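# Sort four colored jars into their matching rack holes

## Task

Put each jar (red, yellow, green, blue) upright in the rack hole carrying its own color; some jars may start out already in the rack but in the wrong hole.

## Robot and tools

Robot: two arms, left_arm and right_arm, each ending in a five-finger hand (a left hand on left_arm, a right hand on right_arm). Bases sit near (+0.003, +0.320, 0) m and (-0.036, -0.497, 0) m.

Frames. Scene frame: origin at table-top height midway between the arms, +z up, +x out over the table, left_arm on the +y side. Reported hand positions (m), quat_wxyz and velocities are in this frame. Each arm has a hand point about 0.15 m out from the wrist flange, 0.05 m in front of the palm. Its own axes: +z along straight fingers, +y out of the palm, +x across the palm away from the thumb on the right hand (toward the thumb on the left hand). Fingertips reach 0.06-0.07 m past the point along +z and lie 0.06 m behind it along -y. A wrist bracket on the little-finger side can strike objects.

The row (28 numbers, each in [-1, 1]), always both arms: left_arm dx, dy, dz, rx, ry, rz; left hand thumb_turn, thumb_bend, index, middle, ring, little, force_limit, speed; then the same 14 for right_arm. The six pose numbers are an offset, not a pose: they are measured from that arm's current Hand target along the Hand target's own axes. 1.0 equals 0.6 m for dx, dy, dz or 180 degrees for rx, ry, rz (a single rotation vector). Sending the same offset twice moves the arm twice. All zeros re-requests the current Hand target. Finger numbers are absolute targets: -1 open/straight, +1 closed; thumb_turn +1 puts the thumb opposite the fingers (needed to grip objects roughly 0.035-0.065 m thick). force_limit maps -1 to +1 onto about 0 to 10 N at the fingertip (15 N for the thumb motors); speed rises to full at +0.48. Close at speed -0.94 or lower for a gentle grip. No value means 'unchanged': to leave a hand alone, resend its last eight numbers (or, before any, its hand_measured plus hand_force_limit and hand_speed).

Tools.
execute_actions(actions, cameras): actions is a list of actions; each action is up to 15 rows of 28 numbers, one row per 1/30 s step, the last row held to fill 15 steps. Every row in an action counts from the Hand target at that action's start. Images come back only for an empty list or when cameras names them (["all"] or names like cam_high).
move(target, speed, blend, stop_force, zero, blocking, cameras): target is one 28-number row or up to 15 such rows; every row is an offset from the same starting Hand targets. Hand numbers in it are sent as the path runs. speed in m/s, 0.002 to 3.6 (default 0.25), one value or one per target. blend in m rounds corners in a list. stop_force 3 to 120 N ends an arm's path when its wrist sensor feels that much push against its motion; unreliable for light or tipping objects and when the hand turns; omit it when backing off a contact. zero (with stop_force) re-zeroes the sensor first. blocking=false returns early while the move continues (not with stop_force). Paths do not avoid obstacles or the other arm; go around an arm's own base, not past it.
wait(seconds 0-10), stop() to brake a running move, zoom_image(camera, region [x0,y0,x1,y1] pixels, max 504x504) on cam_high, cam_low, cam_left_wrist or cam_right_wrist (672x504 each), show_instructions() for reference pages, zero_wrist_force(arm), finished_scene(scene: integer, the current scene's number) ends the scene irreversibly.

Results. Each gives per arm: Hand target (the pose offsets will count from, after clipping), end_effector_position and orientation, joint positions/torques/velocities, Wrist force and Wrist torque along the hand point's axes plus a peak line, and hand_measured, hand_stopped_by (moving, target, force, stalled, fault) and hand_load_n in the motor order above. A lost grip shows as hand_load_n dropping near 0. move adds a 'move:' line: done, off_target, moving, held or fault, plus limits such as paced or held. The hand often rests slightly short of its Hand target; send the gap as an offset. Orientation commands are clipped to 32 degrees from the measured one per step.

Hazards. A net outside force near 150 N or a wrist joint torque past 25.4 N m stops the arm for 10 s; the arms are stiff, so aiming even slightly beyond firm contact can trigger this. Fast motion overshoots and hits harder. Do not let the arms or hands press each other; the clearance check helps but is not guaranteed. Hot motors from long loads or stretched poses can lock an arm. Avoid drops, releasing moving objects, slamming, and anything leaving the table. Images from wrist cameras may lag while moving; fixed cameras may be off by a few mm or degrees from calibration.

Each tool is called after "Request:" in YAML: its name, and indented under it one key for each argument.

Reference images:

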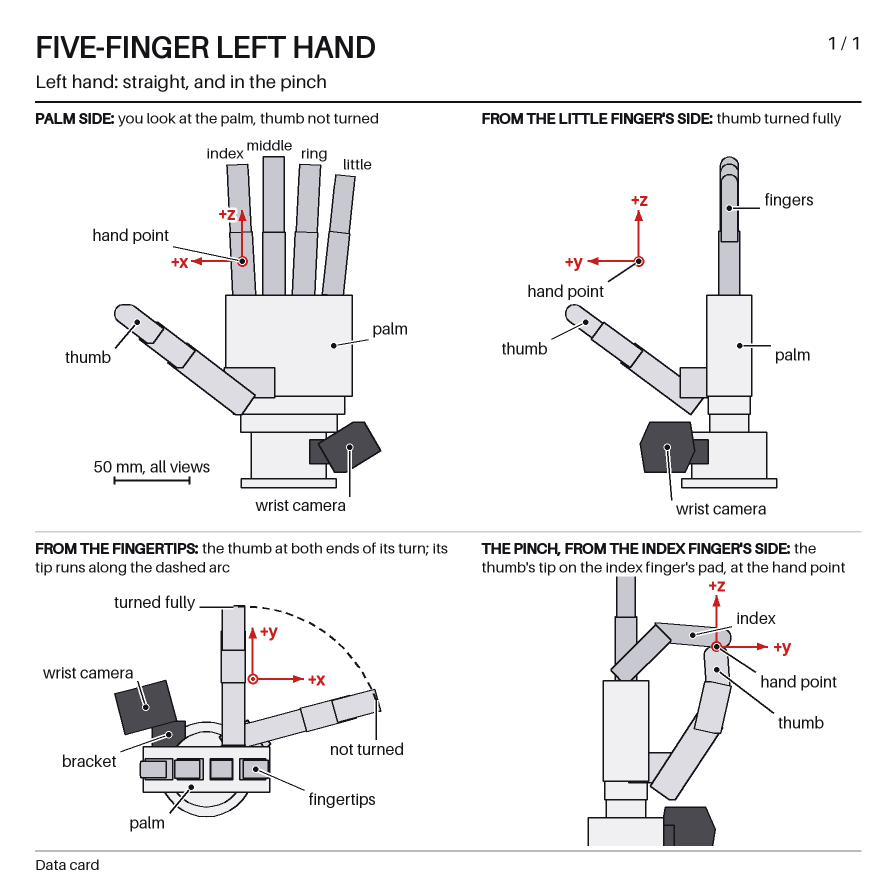

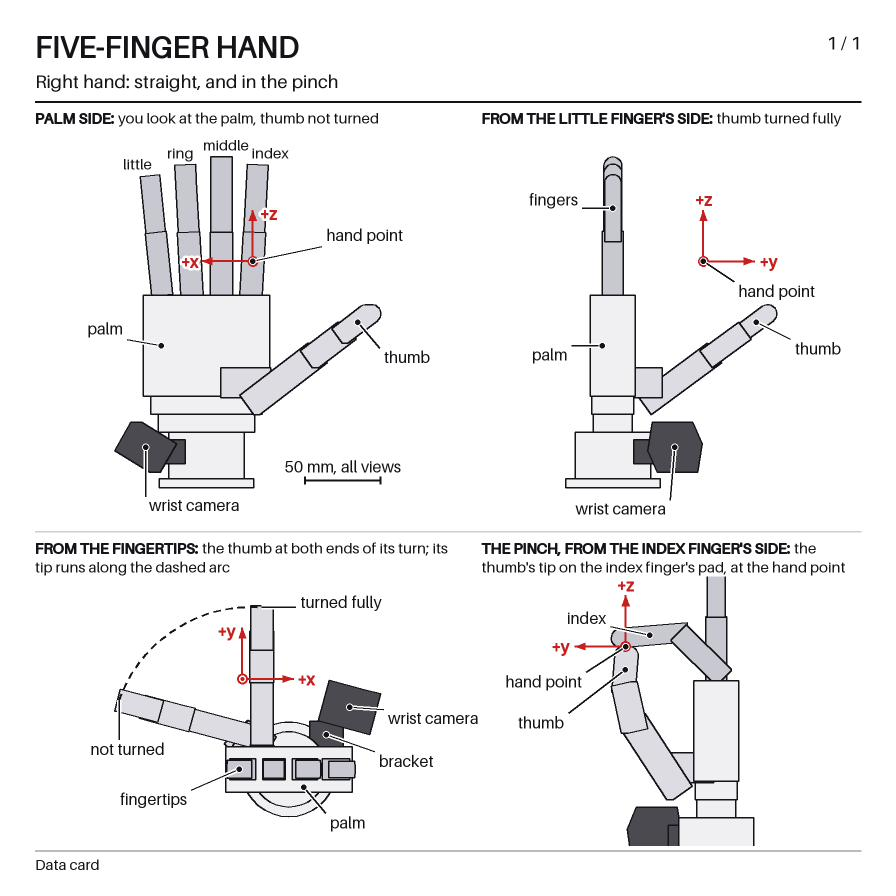

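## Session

Request:
execute_actions:
  actions: []

Request:
zoom_image:
  camera: "cam_high"
  region: [250, 90, 440, 260]

Request:
zoom_image:
  camera: "cam_low"
  region: [210, 190, 410, 340]

Scene clock: 0.00 s.
left_arm: end_effector_position=(+0.3400, +0.3132, +0.1310) hand_measured=(-1.000, -1.000, -1.000, -1.000, -1.000, -1.000) hand_load_n=(+0.0, +0.0, +0.0, +0.0, +0.0, +0.0) hand_stopped_by=(target, target, target, target, target, target) hand_force_limit=0.00 hand_speed=-0.80 end_effector_quat_wxyz=(+0.540, +0.818, -0.159, +0.121) | right_arm: end_effector_position=(+0.6454, -0.6072, +0.2937) hand_measured=(-1.000, -1.000, -1.000, -1.000, -1.000, -1.000) hand_load_n=(+0.5, +0.0, +0.0, +0.0, +0.0, +0.0) hand_stopped_by=(target, target, target, target, target, target) hand_force_limit=0.00 hand_speed=-0.80 end_effector_quat_wxyz=(+0.533, +0.782, +0.282, +0.160)
Joint positions: left_arm=[4.113 -2.398 -2.001 1.732 -1.013 3.289] | right_arm=[-0.09 -1.015 1.295 0.303 2.373 0.387]
Joint velocities: within noise
Joint torques (N m): no reading
Wrist force (N): no reading
Wrist torque (N m): no reading
Wrist force, peak (N): no reading
Hand target: left_arm +0.3400, +0.3132, +0.1310; +0.540, +0.818, -0.159, +0.121 | right_arm +0.6454, -0.6072, +0.2937; +0.533, +0.782, +0.282, +0.160
camera_calibration:
cam_left_wrist: T_world_to_cam=[[0.613591, 0.260595, -0.745384, -0.186156], [0.667798, 0.332477, 0.665961, -0.42428], [0.421369, -0.906394, 0.0299795, 0.249268], [0, 0, 0, 1]] pos_world=[0.292523, 0.415509, 0.136323]
cam_right_wrist: T_world_to_cam=[[0.421687, -0.123162, 0.898338, -0.614206], [-0.903064, -0.146185, 0.403864, 0.376032], [0.0815828, -0.98156, -0.172868, -0.479768], [0, 0, 0, 1]] pos_world=[0.637724, -0.491598, 0.316962]

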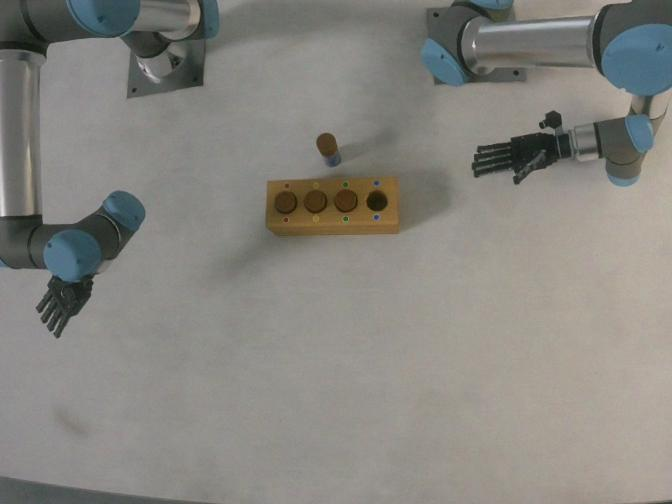

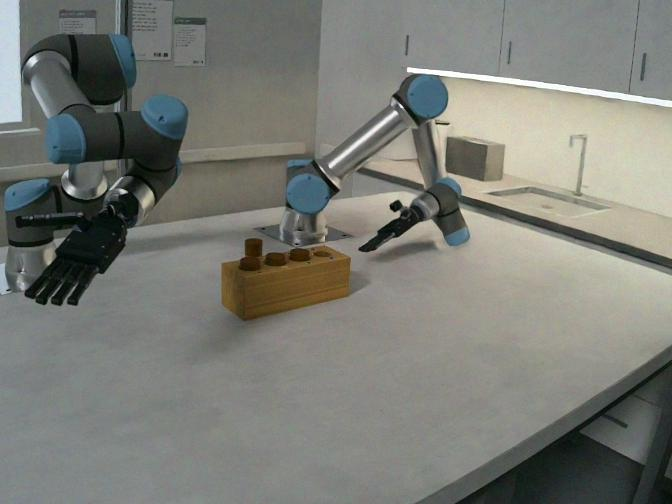

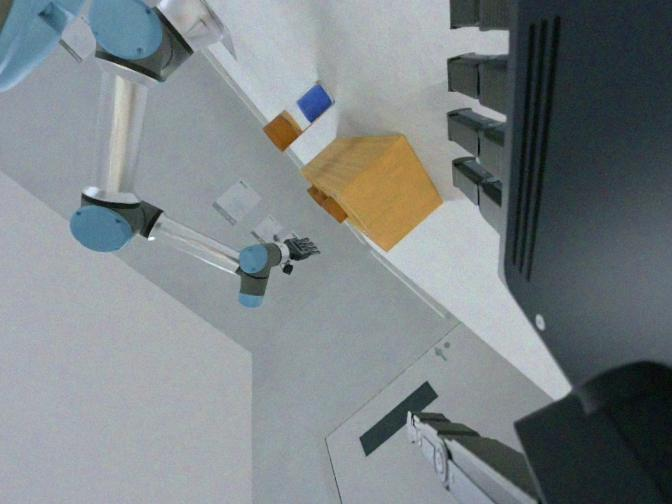

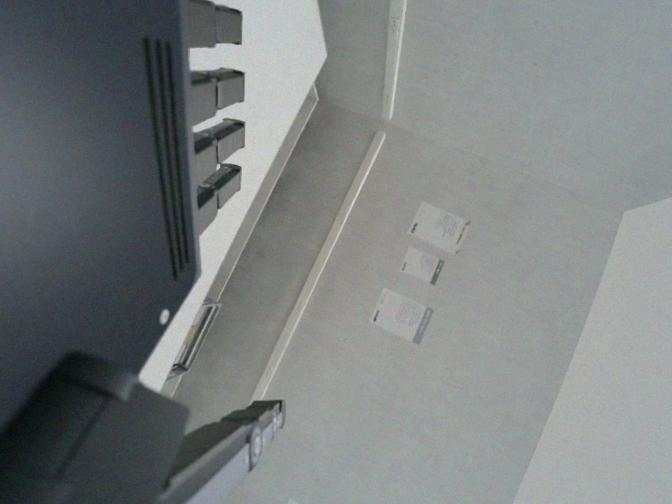

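Scaled by 2.653 from the camera's 672x504 image, which has a finer 960x720 frame.

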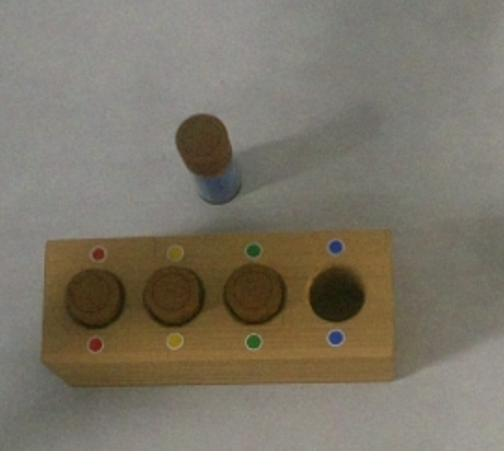

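Scaled by 2.520 from the camera's 672x504 image, which has a finer 960x720 frame.

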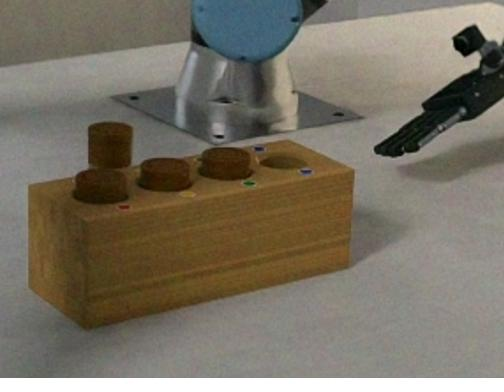

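Request:
move:
  target: [0,0,0,0,0,0,-1,-1,-1,-1,-1,-1,0,-0.8, -0.0147,-0.2185,-0.5543,0.4702,-0.0322,0.6988,1,-1,-0.2,-0.2,-1,-1,-0.4,0]
  speed: 0.45

Scene clock: 47.97 s.
left_arm: end_effector_position=(+0.3400, +0.3132, +0.1310) hand_measured=(-1.000, -1.000, -1.000, -1.000, -1.000, -1.000) hand_load_n=(+0.0, +0.0, +0.0, +0.0, +0.0, +0.0) hand_stopped_by=(target, target, target, target, target, target) hand_force_limit=0.00 hand_speed=-0.80 end_effector_quat_wxyz=(+0.540, +0.818, -0.159, +0.121) | right_arm: end_effector_position=(+0.4199, -0.3298, +0.3002) hand_measured=(+1.000, -1.000, -0.200, -0.200, -1.000, -1.000) hand_load_n=(+0.0, +0.0, +0.0, +0.0, +0.0, +0.0) hand_stopped_by=(target, target, target, target, target, target) hand_force_limit=-0.40 hand_speed=0.00 end_effector_quat_wxyz=(-0.411, +0.712, -0.493, +0.286)
Joint positions: left_arm=[4.113 -2.398 -2.001 1.732 -1.013 3.289] | right_arm=[-0.264 -1.727 1.785 0.543 1.082 2.828]
Joint torques (N m): left_arm=[-0.36 35.12 4.25 -2.1 0.29 -0.01] | right_arm=[-6.44 -23.97 -12.9 -1.62 -3.37 1.09]
Wrist force (N): left_arm=[-0.1 0.0 0.0] | right_arm=[-0.4 1.4 0.0]
Wrist torque (N m): left_arm=[0.00 0.01 0.00] | right_arm=[-0.04 -0.03 0.07]
Wrist force, peak (N): left_arm=[-0.4 -0.3 -0.1] | right_arm=[-0.3 1.8 -0.2]
Hand target: left_arm +0.3400, +0.3132, +0.1310; +0.540, +0.818, -0.159, +0.121 | right_arm +0.4199, -0.3298, +0.3002; -0.411, +0.712, -0.493, +0.286
Off the commanded pose: left_arm 0.000 m, 0 deg | right_arm 0.000 m, 0 deg.
move: done

Request:
move:
  target: [0,0,0,0,0,0,-1,-1,-1,-1,-1,-1,0,-0.8, -0.5288,0.1952,0.1135,0,0,0,1,-1,-0.2,-0.2,-1,-1,-0.4,0]
  speed: 0.3
  cameras: ["cam_right_wrist","cam_low"]

Request:
zoom_image:
  camera: "cam_right_wrist"
  region: [300, 130, 552, 382]

Request:
zoom_image:
  camera: "cam_low"
  region: [200, 180, 360, 300]

Scene clock: 54.80 s.
left_arm: end_effector_position=(+0.3400, +0.3132, +0.1310) hand_measured=(-1.000, -1.000, -1.000, -1.000, -1.000, -1.000) hand_load_n=(+0.0, +0.0, +0.0, +0.0, +0.0, +0.0) hand_stopped_by=(target, target, target, target, target, target) hand_force_limit=0.00 hand_speed=-0.80 end_effector_quat_wxyz=(+0.540, +0.818, -0.159, +0.121) | right_arm: end_effector_position=(+0.3091, -0.0327, +0.1643) hand_measured=(+1.000, -1.000, -0.200, -0.200, -1.000, -1.000) hand_load_n=(+0.0, +0.0, +0.0, +0.0, +0.0, +0.0) hand_stopped_by=(target, target, target, target, target, target) hand_force_limit=-0.40 hand_speed=0.00 end_effector_quat_wxyz=(-0.411, +0.712, -0.493, +0.286)
Joint positions: left_arm=[4.113 -2.398 -2.001 1.732 -1.013 3.289] | right_arm=[0.738 -1.377 1.78 0.162 1.939 3.364]
Joint torques (N m): left_arm=[0 35.18 4.26 -2.28 0.4 0] | right_arm=[8.88 -13.27 -25.67 1.97 3.05 1.57]
Wrist force (N): left_arm=[-0.3 0.1 0.0] | right_arm=[-0.5 1.1 0.2]
Wrist torque (N m): left_arm=[0.02 0.04 -0.01] | right_arm=[-0.07 -0.02 0.04]
Wrist force, peak (N): left_arm=[-0.4 -0.1 -0.1] | right_arm=[-2.0 1.8 0.5]
Hand target: left_arm +0.3400, +0.3132, +0.1310; +0.540, +0.818, -0.159, +0.121 | right_arm +0.3091, -0.0326, +0.1643; -0.411, +0.712, -0.493, +0.286
Off the commanded pose: left_arm 0.000 m, 0 deg | right_arm 0.000 m, 0 deg.
move: done
camera_calibration:
cam_right_wrist: T_world_to_cam=[[-0.397963, -0.376934, -0.836389, 0.244704], [-0.80746, 0.576676, 0.124309, 0.248664], [0.435469, 0.724821, -0.533855, 0.094975], [0, 0, 0, 1]] pos_world=[0.256811, -0.120001, 0.224459]
Images, in order (width x height): cam_low 672x504, cam_right_wrist 672x504.

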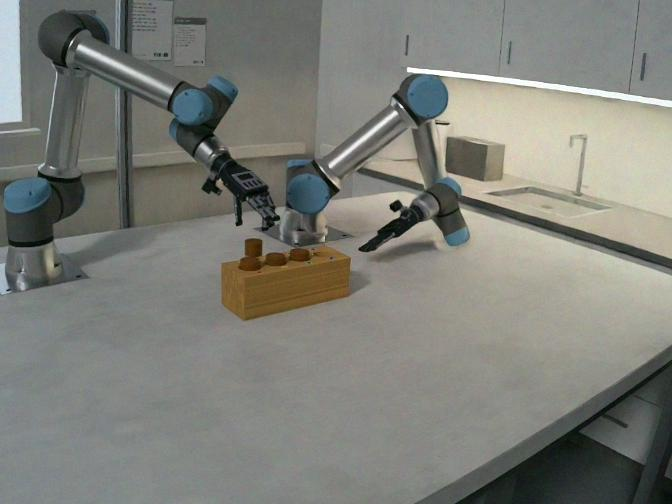

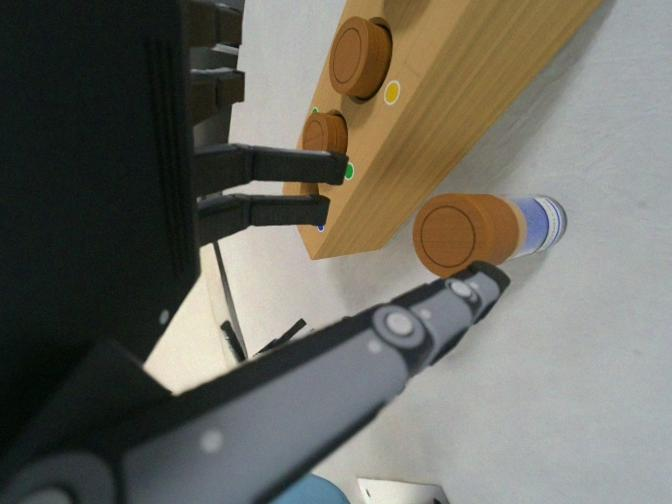

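Scaled by 2.000 from the camera's 672x504 image, which has a finer 960x720 frame.

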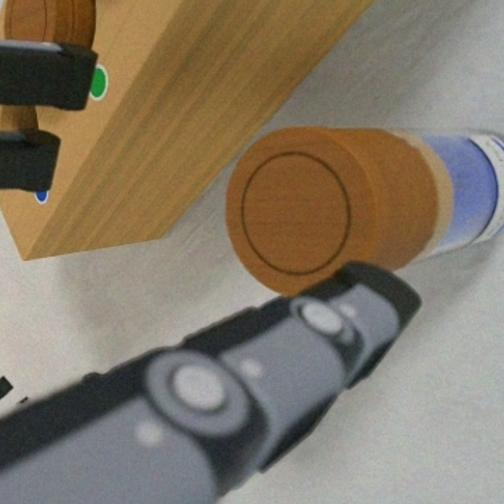

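Scaled by 3.150 from the camera's 672x504 image, which has a finer 960x720 frame.

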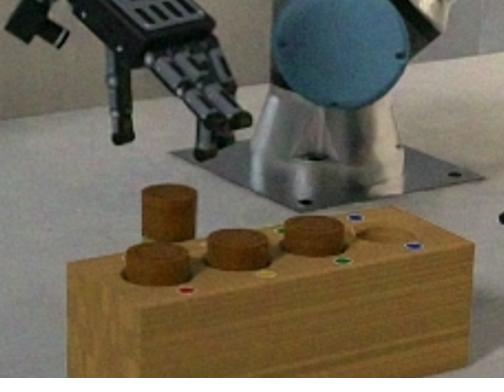

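Request:
move:
  target: [0,0,0,0,0,0,-1,-1,-1,-1,-1,-1,0,-0.8, -0.0028,0.0713,0.0382,0,0,0,1,-1,-0.2,-0.2,-1,-1,-0.4,0]
  speed: 0.12
  cameras: ["cam_right_wrist"]

Request:
zoom_image:
  camera: "cam_right_wrist"
  region: [320, 170, 460, 310]

Scene clock: 68.67 s.
left_arm: end_effector_position=(+0.3400, +0.3132, +0.1310) hand_measured=(-1.000, -1.000, -1.000, -1.000, -1.000, -1.000) hand_load_n=(+0.0, +0.0, +0.0, +0.0, +0.0, +0.0) hand_stopped_by=(target, target, target, target, target, target) hand_force_limit=0.00 hand_speed=-0.80 end_effector_quat_wxyz=(+0.540, +0.818, -0.159, +0.121) | right_arm: end_effector_position=(+0.3072, -0.0317, +0.1158) hand_measured=(+1.000, -1.000, -0.200, -0.200, -1.000, -1.000) hand_load_n=(+0.0, +0.0, +0.0, +0.0, +0.0, +0.0) hand_stopped_by=(target, target, target, target, target, target) hand_force_limit=-0.40 hand_speed=0.00 end_effector_quat_wxyz=(-0.411, +0.712, -0.493, +0.286)
Joint positions: left_arm=[4.113 -2.398 -2.001 1.732 -1.013 3.289] | right_arm=[0.743 -1.324 1.851 0.039 1.944 3.368]
Joint torques (N m): left_arm=[0.19 34.36 4.15 -2.15 0.36 0.1] | right_arm=[8.29 -15.31 -10.07 -1.9 3.34 1.21]
Wrist force (N): left_arm=[-0.2 0.0 0.1] | right_arm=[-0.8 1.4 0.6]
Wrist torque (N m): left_arm=[-0.01 0.04 -0.01] | right_arm=[-0.11 0.01 0.03]
Wrist force, peak (N): left_arm=[-0.4 -0.2 0.2] | right_arm=[-1.0 1.8 0.9]
Hand target: left_arm +0.3400, +0.3132, +0.1310; +0.540, +0.818, -0.159, +0.121 | right_arm +0.3072, -0.0317, +0.1158; -0.411, +0.712, -0.493, +0.286
Off the commanded pose: left_arm 0.000 m, 0 deg | right_arm 0.000 m, 0 deg.
move: done
camera_calibration:
cam_right_wrist: T_world_to_cam=[[-0.398078, -0.376978, -0.836314, 0.203771], [-0.807399, 0.576756, 0.124335, 0.252571], [0.435477, 0.724734, -0.533966, 0.0691934], [0, 0, 0, 1]] pos_world=[0.25491, -0.119001, 0.17596]
Images, in order (width x height): cam_right_wrist 672x504.

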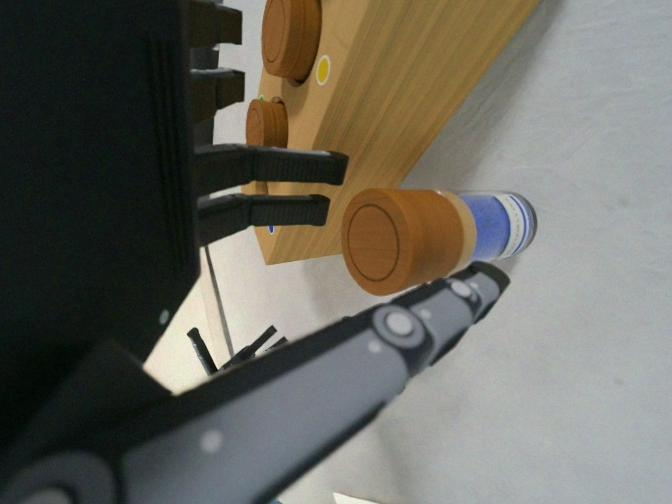

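Scaled by 3.600 from the camera's 672x504 image, which has a finer 960x720 frame.

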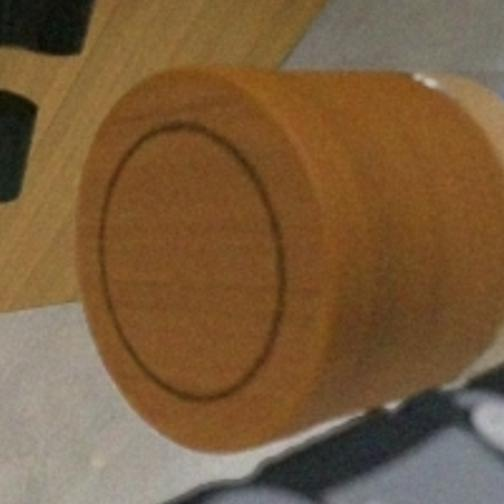

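Request:
move:
  target:
    - [0,0,0,0,0,0,-1,-1,-1,-1,-1,-1,0,-0.8, 0.0018,-0.0014,0.0025,0,0,0,1,-0.88,-0.02,-0.02,-1,-1,0,-0.7]
    - [0,0,0,0,0,0,-1,-1,-1,-1,-1,-1,0,-0.8, 0.0018,-0.0014,0.0025,0,0,0,1,-0.6,0.35,0.35,-1,-1,0,-0.92]
  speed: 0.05
  cameras: ["cam_right_wrist","cam_low"]

Request:
zoom_image:
  camera: "cam_right_wrist"
  region: [320, 170, 460, 310]

Request:
zoom_image:
  camera: "cam_low"
  region: [210, 200, 310, 275]

Scene clock: 80.73 s.
left_arm: end_effector_position=(+0.3400, +0.3132, +0.1310) hand_measured=(-1.000, -1.000, -1.000, -1.000, -1.000, -1.000) hand_load_n=(+0.0, +0.0, +0.0, +0.0, +0.0, +0.0) hand_stopped_by=(target, target, target, target, target, target) hand_force_limit=0.00 hand_speed=-0.80 end_effector_quat_wxyz=(+0.540, +0.818, -0.159, +0.121) | right_arm: end_effector_position=(+0.3091, -0.0321, +0.1157) hand_measured=(+1.000, -0.820, +0.112, +0.120, -1.000, -1.000) hand_load_n=(+1.0, +9.5, +4.5, +5.0, +0.0, +0.0) hand_stopped_by=(target, force, force, force, target, target) hand_force_limit=0.00 hand_speed=-0.92 end_effector_quat_wxyz=(-0.411, +0.712, -0.493, +0.286)
Joint positions: left_arm=[4.113 -2.398 -2.001 1.732 -1.013 3.289] | right_arm=[0.739 -1.323 1.85 0.038 1.94 3.365]
Joint torques (N m): left_arm=[0.12 35.19 4.16 -2.18 0.44 0.01] | right_arm=[-7.92 -13.86 -23.24 -1.44 -2.59 -1.66]
Wrist force (N): left_arm=[-0.2 0.0 -0.1] | right_arm=[-0.7 0.7 -0.9]
Wrist torque (N m): left_arm=[0.01 0.02 -0.01] | right_arm=[-0.30 -0.01 0.14]
Wrist force, peak (N): left_arm=[-0.3 0.3 -0.1] | right_arm=[-0.9 1.6 0.3]
Hand target: left_arm +0.3400, +0.3132, +0.1310; +0.540, +0.818, -0.159, +0.121 | right_arm +0.3091, -0.0321, +0.1157; -0.411, +0.712, -0.493, +0.286
Off the commanded pose: left_arm 0.000 m, 0 deg | right_arm 0.000 m, 0 deg.
move: done
camera_calibration:
cam_right_wrist: T_world_to_cam=[[-0.398078, -0.376978, -0.836314, 0.204293], [-0.807399, 0.576756, 0.124335, 0.254348], [0.435477, 0.724734, -0.533966, 0.0686025], [0, 0, 0, 1]] pos_world=[0.25681, -0.119401, 0.17586]
Images, in order (width x height): cam_low 672x504, cam_right_wrist 672x504.

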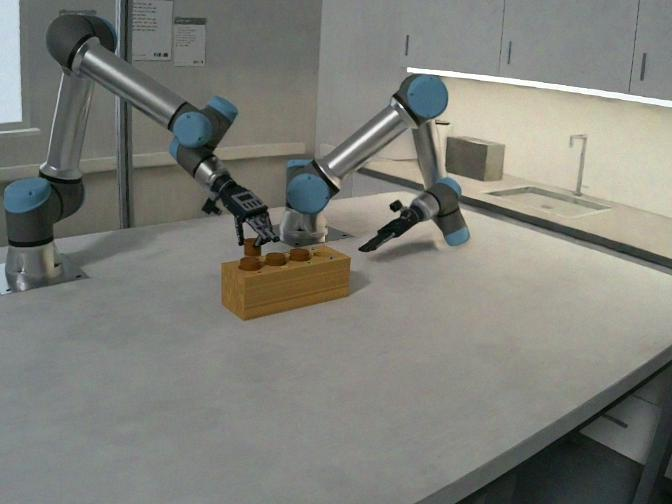

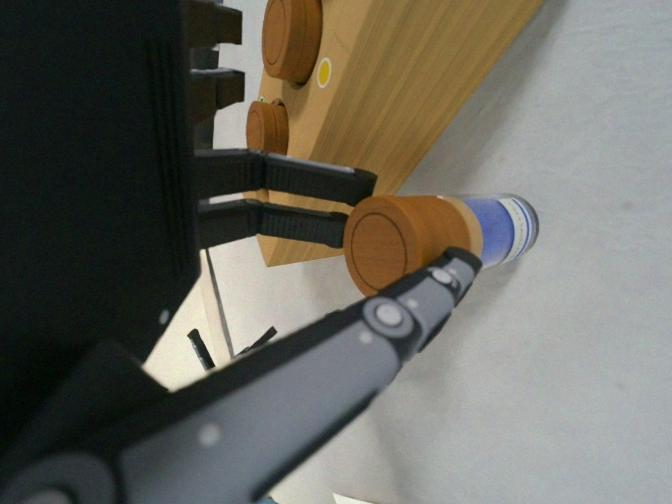

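Scaled by 3.600 from the camera's 672x504 image, which has a finer 960x720 frame.

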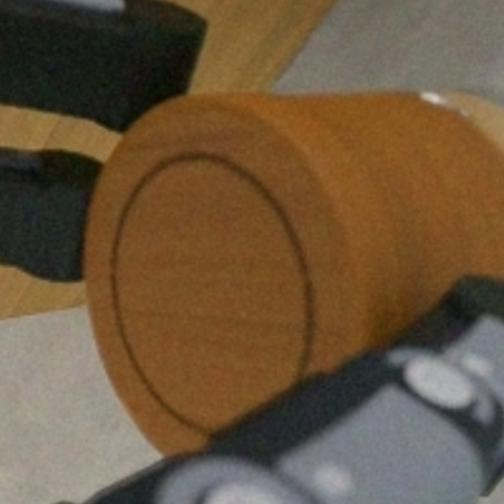

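Scaled by 5.040 from the camera's 672x504 image, which has a finer 960x720 frame.

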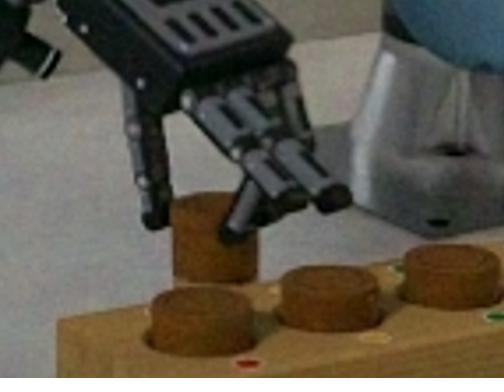

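Request:
move:
  target:
    - [0,0,0,0,0,0,-1,-1,-1,-1,-1,-1,0,-0.8, 0,-0.1602,-0.0925,0,0,0,1,-0.6,0.35,0.35,-1,-1,0,-0.92]
    - [0,0,0,0,0,0,-1,-1,-1,-1,-1,-1,0,-0.8, -0.0853,-0.295,0.1408,0,0,0,1,-0.6,0.35,0.35,-1,-1,0,-0.92]
  speed: [0.08,0.15]
  blend: 0.01
  cameras: ["cam_right_wrist","cam_low"]

Request:
zoom_image:
  camera: "cam_right_wrist"
  region: [440, 160, 580, 300]

Request:
zoom_image:
  camera: "cam_low"
  region: [270, 200, 370, 275]

Scene clock: 97.80 s.
left_arm: end_effector_position=(+0.3400, +0.3132, +0.1310) hand_measured=(-1.000, -1.000, -1.000, -1.000, -1.000, -1.000) hand_load_n=(+0.0, +0.0, +0.0, -0.5, +0.0, +0.0) hand_stopped_by=(target, target, target, target, target, target) hand_force_limit=0.00 hand_speed=-0.80 end_effector_quat_wxyz=(+0.540, +0.818, -0.159, +0.121) | right_arm: end_effector_position=(+0.4424, +0.0727, +0.2268) hand_measured=(+1.000, -0.822, +0.112, +0.120, -1.000, -1.000) hand_load_n=(+1.0, +10.5, +4.0, +4.5, -0.5, +0.0) hand_stopped_by=(target, force, force, force, target, target) hand_force_limit=0.00 hand_speed=-0.92 end_effector_quat_wxyz=(-0.411, +0.712, -0.493, +0.286)
Joint positions: left_arm=[4.113 -2.398 -2.001 1.732 -1.013 3.289] | right_arm=[0.702 -1.037 1.139 0.456 1.909 3.344]
Joint torques (N m): left_arm=[0.06 34.72 3.92 -2.32 0.59 0] | right_arm=[-7.97 -29.39 -25.54 1.79 3.29 1.08]
Wrist force (N): left_arm=[-0.3 0.0 0.1] | right_arm=[-1.2 2.7 0.7]
Wrist torque (N m): left_arm=[-0.01 0.05 -0.02] | right_arm=[0.02 0.09 0.11]
Wrist force, peak (N): left_arm=[-0.5 0.0 0.1] | right_arm=[-0.8 3.1 1.4]
Hand target: left_arm +0.3400, +0.3132, +0.1310; +0.540, +0.818, -0.159, +0.121 | right_arm +0.4425, +0.0727, +0.2268; -0.411, +0.712, -0.493, +0.286
Off the commanded pose: left_arm 0.000 m, 0 deg | right_arm 0.000 m, 0 deg.
move: done
camera_calibration:
cam_right_wrist: T_world_to_cam=[[-0.398011, -0.376939, -0.836363, 0.389767], [-0.80742, 0.576732, 0.124311, 0.287732], [0.4355, 0.724774, -0.533894, -0.00610442], [0, 0, 0, 1]] pos_world=[0.390111, -0.0146014, 0.28696]
Images, in order (width x height): cam_low 672x504, cam_right_wrist 672x504.

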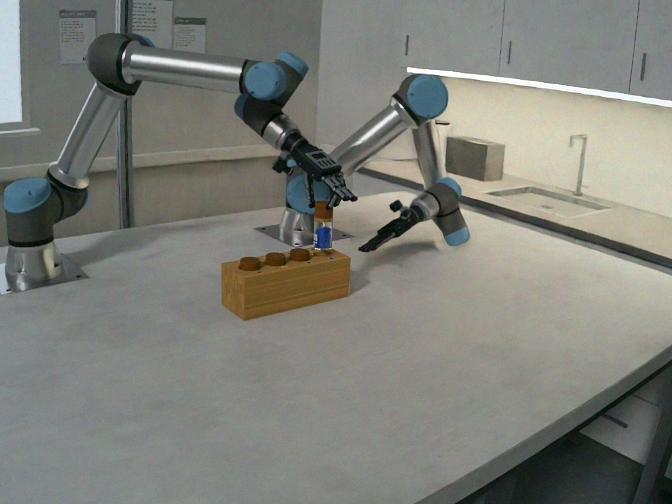

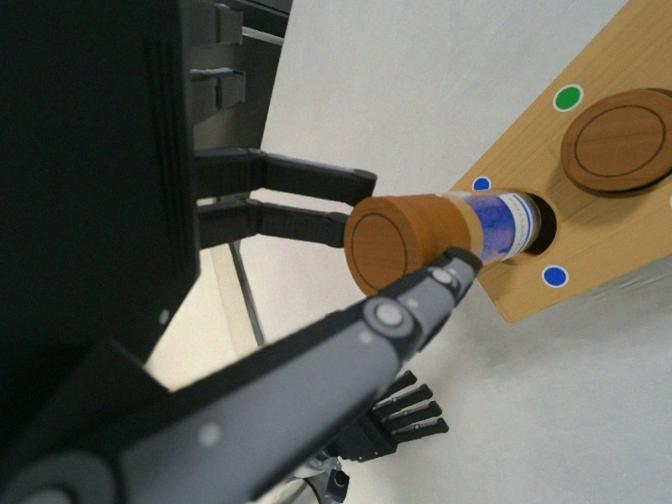

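Scaled by 3.600 from the camera's 672x504 image, which has a finer 960x720 frame.

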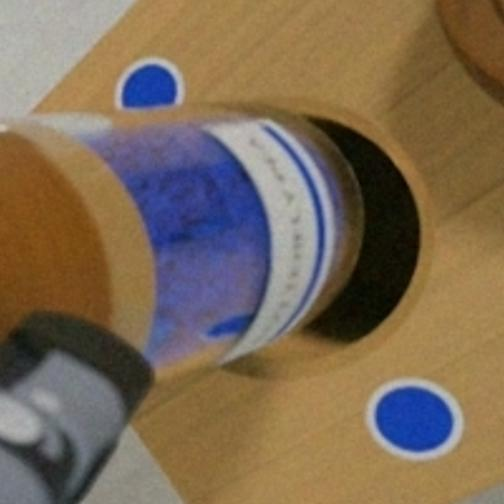

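Scaled by 5.040 from the camera's 672x504 image, which has a finer 960x720 frame.

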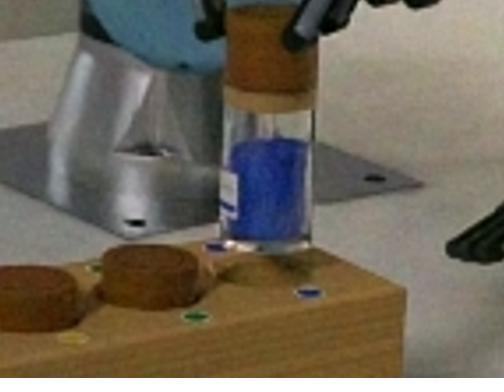

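Request:
move:
  target: [0,0,0,0,0,0,-1,-1,-1,-1,-1,-1,0,-0.8, 0.0025,0.001,-0.0017,0.0067,-0.0019,0.0032,1,-0.6,0.35,0.35,-1,-1,0,-0.92]
  speed: 0.1
  cameras: ["cam_right_wrist","cam_low"]

Request:
zoom_image:
  camera: "cam_right_wrist"
  region: [440, 160, 580, 300]

Request:
zoom_image:
  camera: "cam_low"
  region: [300, 195, 350, 270]

Scene clock: 118.90 s.
left_arm: end_effector_position=(+0.3400, +0.3132, +0.1310) hand_measured=(-1.000, -1.000, -1.000, -1.000, -1.000, -1.000) hand_load_n=(+0.0, +0.0, +0.0, +0.0, +0.0, +0.0) hand_stopped_by=(target, target, target, target, target, target) hand_force_limit=0.00 hand_speed=-0.80 end_effector_quat_wxyz=(+0.540, +0.818, -0.159, +0.121) | right_arm: end_effector_position=(+0.4419, +0.0709, +0.2268) hand_measured=(+1.000, -0.822, +0.112, +0.120, -1.000, -1.000) hand_load_n=(+1.0, +10.5, +4.0, +4.0, +0.0, +0.0) hand_stopped_by=(target, force, force, force, target, target) hand_force_limit=0.00 hand_speed=-0.92 end_effector_quat_wxyz=(-0.421, +0.706, -0.492, +0.287)
Joint positions: left_arm=[4.113 -2.398 -2.001 1.732 -1.013 3.289] | right_arm=[0.699 -1.057 1.177 0.414 1.905 3.345]
Joint torques (N m): left_arm=[-0.03 34.86 4.23 -2.27 0.6 0.07] | right_arm=[-7.84 -53.01 -14.29 -1.94 -2.93 1.37]
Wrist force (N): left_arm=[-0.3 -0.1 -0.1] | right_arm=[-1.3 2.8 0.3]
Wrist torque (N m): left_arm=[-0.01 0.03 -0.01] | right_arm=[0.06 0.09 0.06]
Wrist force, peak (N): left_arm=[-0.5 0.0 0.0] | right_arm=[-1.3 2.8 0.5]
Hand target: left_arm +0.3400, +0.3132, +0.1310; +0.540, +0.818, -0.159, +0.121 | right_arm +0.4419, +0.0709, +0.2268; -0.421, +0.706, -0.492, +0.287
Off the commanded pose: left_arm 0.000 m, 0 deg | right_arm 0.000 m, 0 deg.
move: done
camera_calibration:
cam_right_wrist: T_world_to_cam=[[-0.384877, -0.361679, -0.849151, 0.384864], [-0.809456, 0.574309, 0.12227, 0.28991], [0.443453, 0.73441, -0.513801, -0.0133408], [0, 0, 0, 1]] pos_world=[0.388711, -0.0175031, 0.284506]
Images, in order (width x height): cam_low 672x504, cam_right_wrist 672x504.

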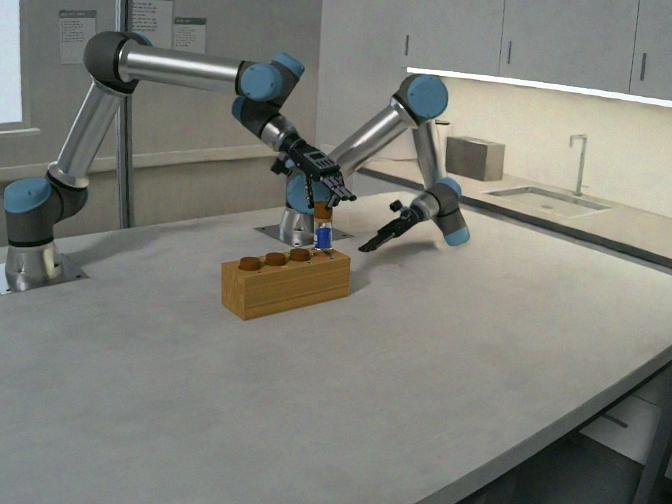

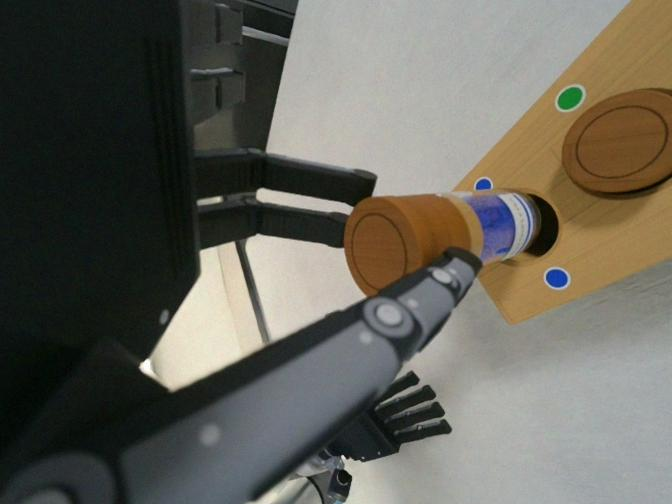

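Scaled by 3.600 from the camera's 672x504 image, which has a finer 960x720 frame.

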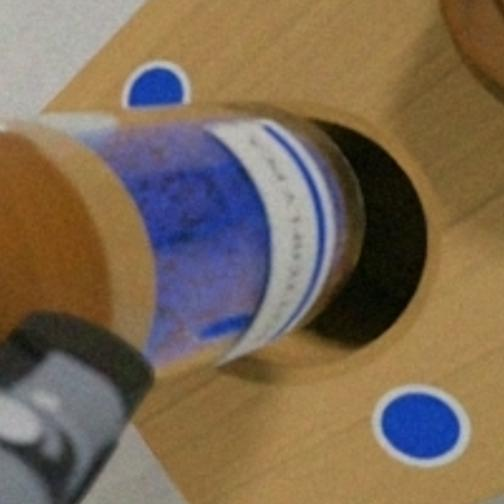

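Scaled by 6.720 from the camera's 672x504 image, which has a finer 960x720 frame.

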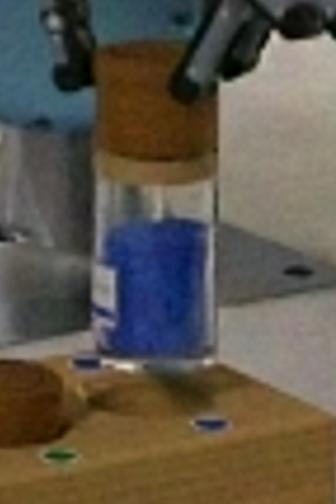

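Request:
move:
  target: [0,0,0,0,0,0,-1,-1,-1,-1,-1,-1,0,-0.8, -0.0007,0.0002,-0.0004,0,0,0,1,-0.6,0.35,0.35,-1,-1,0,-0.92]
  speed: 0.05

Request:
move:
  target: [0,0,0,0,0,0,-1,-1,-1,-1,-1,-1,0,-0.8, 0.0015,0.1505,0.0826,0,0,0,1,-0.6,0.35,0.35,-1,-1,0,-0.92]
  speed: 0.035
  stop_force: 5
  cameras: ["cam_right_wrist","cam_low"]

Request:
zoom_image:
  camera: "cam_low"
  region: [290, 220, 350, 270]

Scene clock: 142.87 s.
left_arm: end_effector_position=(+0.3400, +0.3132, +0.1310) hand_measured=(-1.000, -1.000, -1.000, -1.000, -1.000, -1.000) hand_load_n=(+0.0, +0.0, +0.0, +0.0, +0.0, +0.0) hand_stopped_by=(target, target, target, target, target, target) hand_force_limit=0.00 hand_speed=-0.80 end_effector_quat_wxyz=(+0.540, +0.818, -0.159, +0.121) | right_arm: end_effector_position=(+0.4415, +0.0711, +0.2269) hand_measured=(+1.000, -0.822, +0.112, +0.120, -1.000, -1.000) hand_load_n=(+1.0, +10.5, +4.0, +4.0, +0.0, +0.0) hand_stopped_by=(target, force, force, force, target, target) hand_force_limit=0.00 hand_speed=-0.92 end_effector_quat_wxyz=(-0.421, +0.706, -0.492, +0.287)
Joint positions: left_arm=[4.113 -2.398 -2.001 1.732 -1.013 3.289] | right_arm=[0.7 -1.057 1.177 0.414 1.906 3.345]
Joint torques (N m): left_arm=[-0.2 35.34 3.96 -2.26 0.62 0.02] | right_arm=[7.95 -37.37 -27.41 1.41 2.92 1.21]
Wrist force (N): left_arm=[-0.2 -0.1 0.1] | right_arm=[-1.3 2.6 0.5]
Wrist torque (N m): left_arm=[-0.02 0.03 0.00] | right_arm=[0.02 0.08 0.05]
Wrist force, peak (N): left_arm=[-0.4 0.1 -0.2] | right_arm=[-1.2 2.9 0.4]
Hand target: left_arm +0.3400, +0.3132, +0.1310; +0.540, +0.818, -0.159, +0.121 | right_arm +0.4415, +0.0712, +0.2268; -0.421, +0.706, -0.492, +0.287
Off the commanded pose: left_arm 0.000 m, 0 deg | right_arm 0.000 m, 0 deg.
move: done

Scene clock: 146.70 s.
left_arm: end_effector_position=(+0.3400, +0.3132, +0.1310) hand_measured=(-1.000, -1.000, -1.000, -1.000, -1.000, -1.000) hand_load_n=(+0.0, +0.0, +0.0, +0.0, +0.0, +0.0) hand_stopped_by=(target, target, target, target, target, target) hand_force_limit=0.00 hand_speed=-0.80 end_effector_quat_wxyz=(+0.540, +0.818, -0.159, +0.121) | right_arm: end_effector_position=(+0.4414, +0.0713, +0.1342) hand_measured=(+1.000, -0.822, +0.112, +0.120, -1.000, -1.000) hand_load_n=(+3.0, +8.5, +7.5, +5.5, +0.0, +0.0) hand_stopped_by=(target, force, force, force, target, target) hand_force_limit=0.00 hand_speed=-0.92 end_effector_quat_wxyz=(-0.421, +0.706, -0.492, +0.287)
Joint positions: left_arm=[4.113 -2.398 -2.001 1.732 -1.013 3.289] | right_arm=[0.7 -1.005 1.339 0.201 1.906 3.346]
Joint torques (N m): left_arm=[-0.55 35.28 3.58 -2.22 0.65 0.02] | right_arm=[5.59 -56.37 -27.64 2.38 1.79 0.29]
Wrist force (N): left_arm=[-0.3 -0.2 0.0] | right_arm=[-2.8 3.4 4.9]
Wrist torque (N m): left_arm=[-0.02 0.04 -0.01] | right_arm=[-0.11 0.04 0.08]
Wrist force, peak (N): left_arm=[-0.4 0.0 0.1] | right_arm=[-3.4 3.3 6.9]
Hand target: left_arm +0.3400, +0.3132, +0.1310; +0.540, +0.818, -0.159, +0.121 | right_arm +0.4414, +0.0713, +0.1342; -0.421, +0.706, -0.492, +0.287 (not the last commanded pose)
Off the commanded pose: left_arm 0.000 m, 0 deg | right_arm 0.010 m, 0 deg.
move: contact (right_arm)
camera_calibration:
cam_right_wrist: T_world_to_cam=[[-0.384823, -0.361587, -0.849215, 0.306177], [-0.809425, 0.57436, 0.122236, 0.300593], [0.443556, 0.734415, -0.513705, -0.0610495], [0, 0, 0, 1]] pos_world=[0.38821, -0.0171031, 0.191906]
Images, in order (width x height): cam_low 672x504, cam_right_wrist 672x504.

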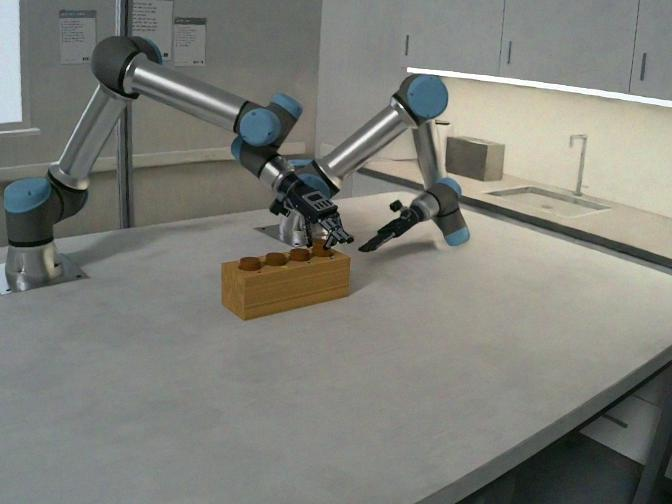

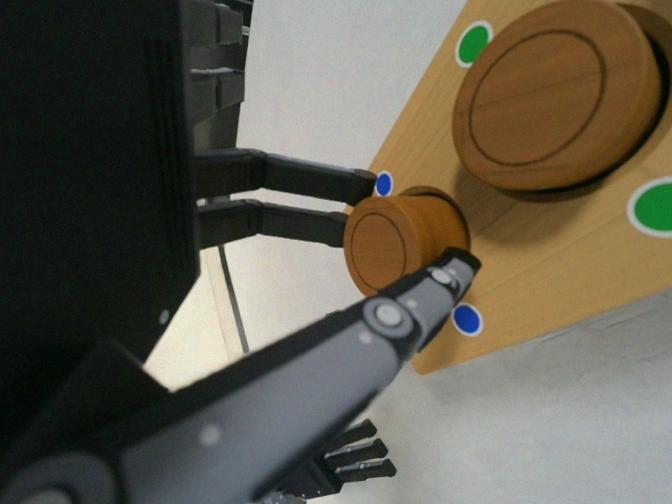

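Scaled by 8.400 from the camera's 672x504 image, which has a finer 960x720 frame.

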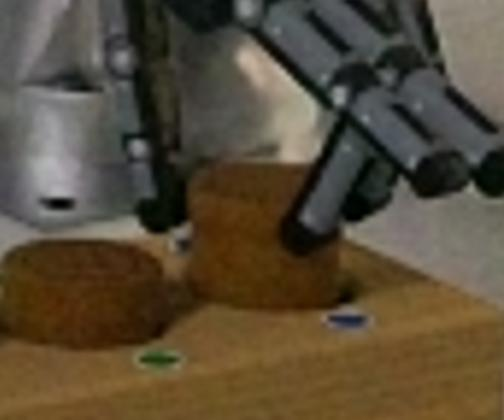

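Request:
move:
  target: [0,0,0,0,0,0,-1,-1,-1,-1,-1,-1,0,-0.8, -0.0009,-0.0014,0.0015,0,0,0,1,-0.6,0.35,0.35,-1,-1,0,-0.92]
  speed: 0.03

Request:
move:
  target: [0,0,0,0,0,0,-1,-1,-1,-1,-1,-1,0,-0.8, 0.0002,0.0156,0.0086,0,0,0,1,-0.6,0.35,0.35,-1,-1,0,-0.92]
  speed: 0.03
  stop_force: 6
  cameras: ["cam_right_wrist","cam_low"]

Request:
zoom_image:
  camera: "cam_low"
  region: [290, 220, 350, 270]

Scene clock: 154.50 s.
left_arm: end_effector_position=(+0.3400, +0.3132, +0.1310) hand_measured=(-1.000, -1.000, -1.000, -1.000, -1.000, -1.000) hand_load_n=(+0.0, +0.0, +0.0, +0.0, +0.0, +0.0) hand_stopped_by=(target, target, target, target, target, target) hand_force_limit=0.00 hand_speed=-0.80 end_effector_quat_wxyz=(+0.540, +0.818, -0.159, +0.121) | right_arm: end_effector_position=(+0.4423, +0.0722, +0.1345) hand_measured=(+1.000, -0.822, +0.112, +0.120, -1.000, -1.000) hand_load_n=(+0.5, +10.0, +5.0, +4.5, +0.0, +0.0) hand_stopped_by=(target, force, force, force, target, target) hand_force_limit=0.00 hand_speed=-0.92 end_effector_quat_wxyz=(-0.421, +0.706, -0.492, +0.287)
Joint positions: left_arm=[4.113 -2.398 -2.001 1.732 -1.013 3.289] | right_arm=[0.7 -1.002 1.333 0.203 1.906 3.346]
Joint torques (N m): left_arm=[-0.33 35.07 4.27 -2.28 0.6 -0.03] | right_arm=[6.27 -27.87 -27.77 0.95 -0.2 -0.15]
Wrist force (N): left_arm=[-0.3 -0.1 -0.1] | right_arm=[-1.0 2.4 -2.3]
Wrist torque (N m): left_arm=[-0.01 0.04 -0.01] | right_arm=[-0.35 0.06 0.02]
Wrist force, peak (N): left_arm=[-0.5 0.0 0.1] | right_arm=[-2.8 3.2 4.9]
Hand target: left_arm +0.3400, +0.3132, +0.1310; +0.540, +0.818, -0.159, +0.121 | right_arm +0.4424, +0.0722, +0.1346; -0.421, +0.706, -0.492, +0.287
Off the commanded pose: left_arm 0.000 m, 0 deg | right_arm 0.000 m, 0 deg.
move: done

Scene clock: 155.87 s.
left_arm: end_effector_position=(+0.3400, +0.3132, +0.1310) hand_measured=(-1.000, -1.000, -1.000, -1.000, -1.000, -1.000) hand_load_n=(+0.0, +0.0, +0.0, +0.0, +0.0, +0.0) hand_stopped_by=(target, target, target, target, target, target) hand_force_limit=0.00 hand_speed=-0.80 end_effector_quat_wxyz=(+0.540, +0.818, -0.159, +0.121) | right_arm: end_effector_position=(+0.4424, +0.0722, +0.1239) hand_measured=(+1.000, -0.822, +0.112, +0.120, -1.000, -1.000) hand_load_n=(+1.5, +9.0, +6.5, +5.5, +0.0, +0.0) hand_stopped_by=(target, force, force, force, target, target) hand_force_limit=0.00 hand_speed=-0.92 end_effector_quat_wxyz=(-0.421, +0.706, -0.492, +0.287)
Joint positions: left_arm=[4.113 -2.398 -2.001 1.732 -1.013 3.289] | right_arm=[0.7 -0.994 1.348 0.18 1.906 3.346]
Joint torques (N m): left_arm=[-0.12 34.79 3.99 -2.28 0.71 -0.07] | right_arm=[-3.67 -26.76 -10.67 -1.52 3.82 -0.19]
Wrist force (N): left_arm=[-0.3 -0.2 -0.1] | right_arm=[-2.0 -0.2 -0.2]
Wrist torque (N m): left_arm=[-0.03 0.05 -0.01] | right_arm=[-0.32 0.05 0.05]
Wrist force, peak (N): left_arm=[-0.3 -0.2 -0.1] | right_arm=[-0.9 2.5 -2.2]
Hand target: left_arm +0.3400, +0.3132, +0.1310; +0.540, +0.818, -0.159, +0.121 | right_arm +0.4424, +0.0722, +0.1239; -0.421, +0.706, -0.492, +0.287
Off the commanded pose: left_arm 0.000 m, 0 deg | right_arm 0.000 m, 0 deg.
move: done
camera_calibration:
cam_right_wrist: T_world_to_cam=[[-0.384892, -0.361539, -0.849204, 0.298081], [-0.809392, 0.574391, 0.122308, 0.302131], [0.443556, 0.734414, -0.513706, -0.0674964], [0, 0, 0, 1]] pos_world=[0.38921, -0.016203, 0.181505]
Images, in order (width x height): cam_low 672x504, cam_right_wrist 672x504.

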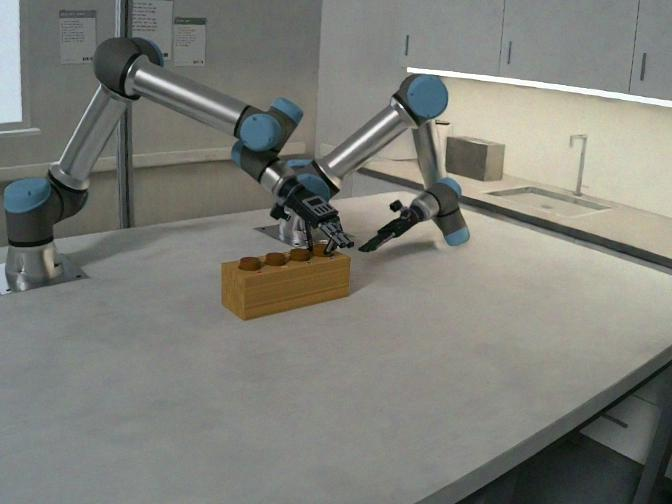

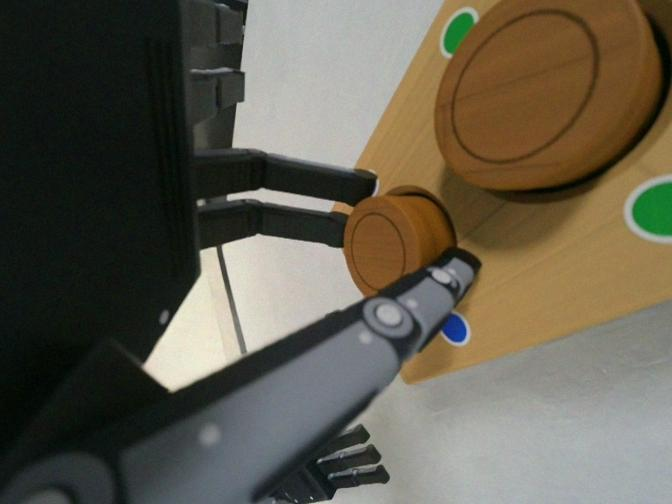

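Scaled by 8.400 from the camera's 672x504 image, which has a finer 960x720 frame.

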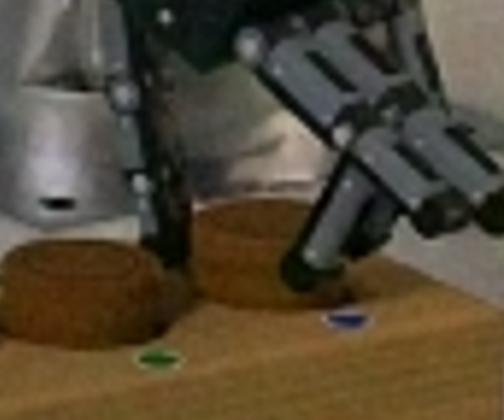

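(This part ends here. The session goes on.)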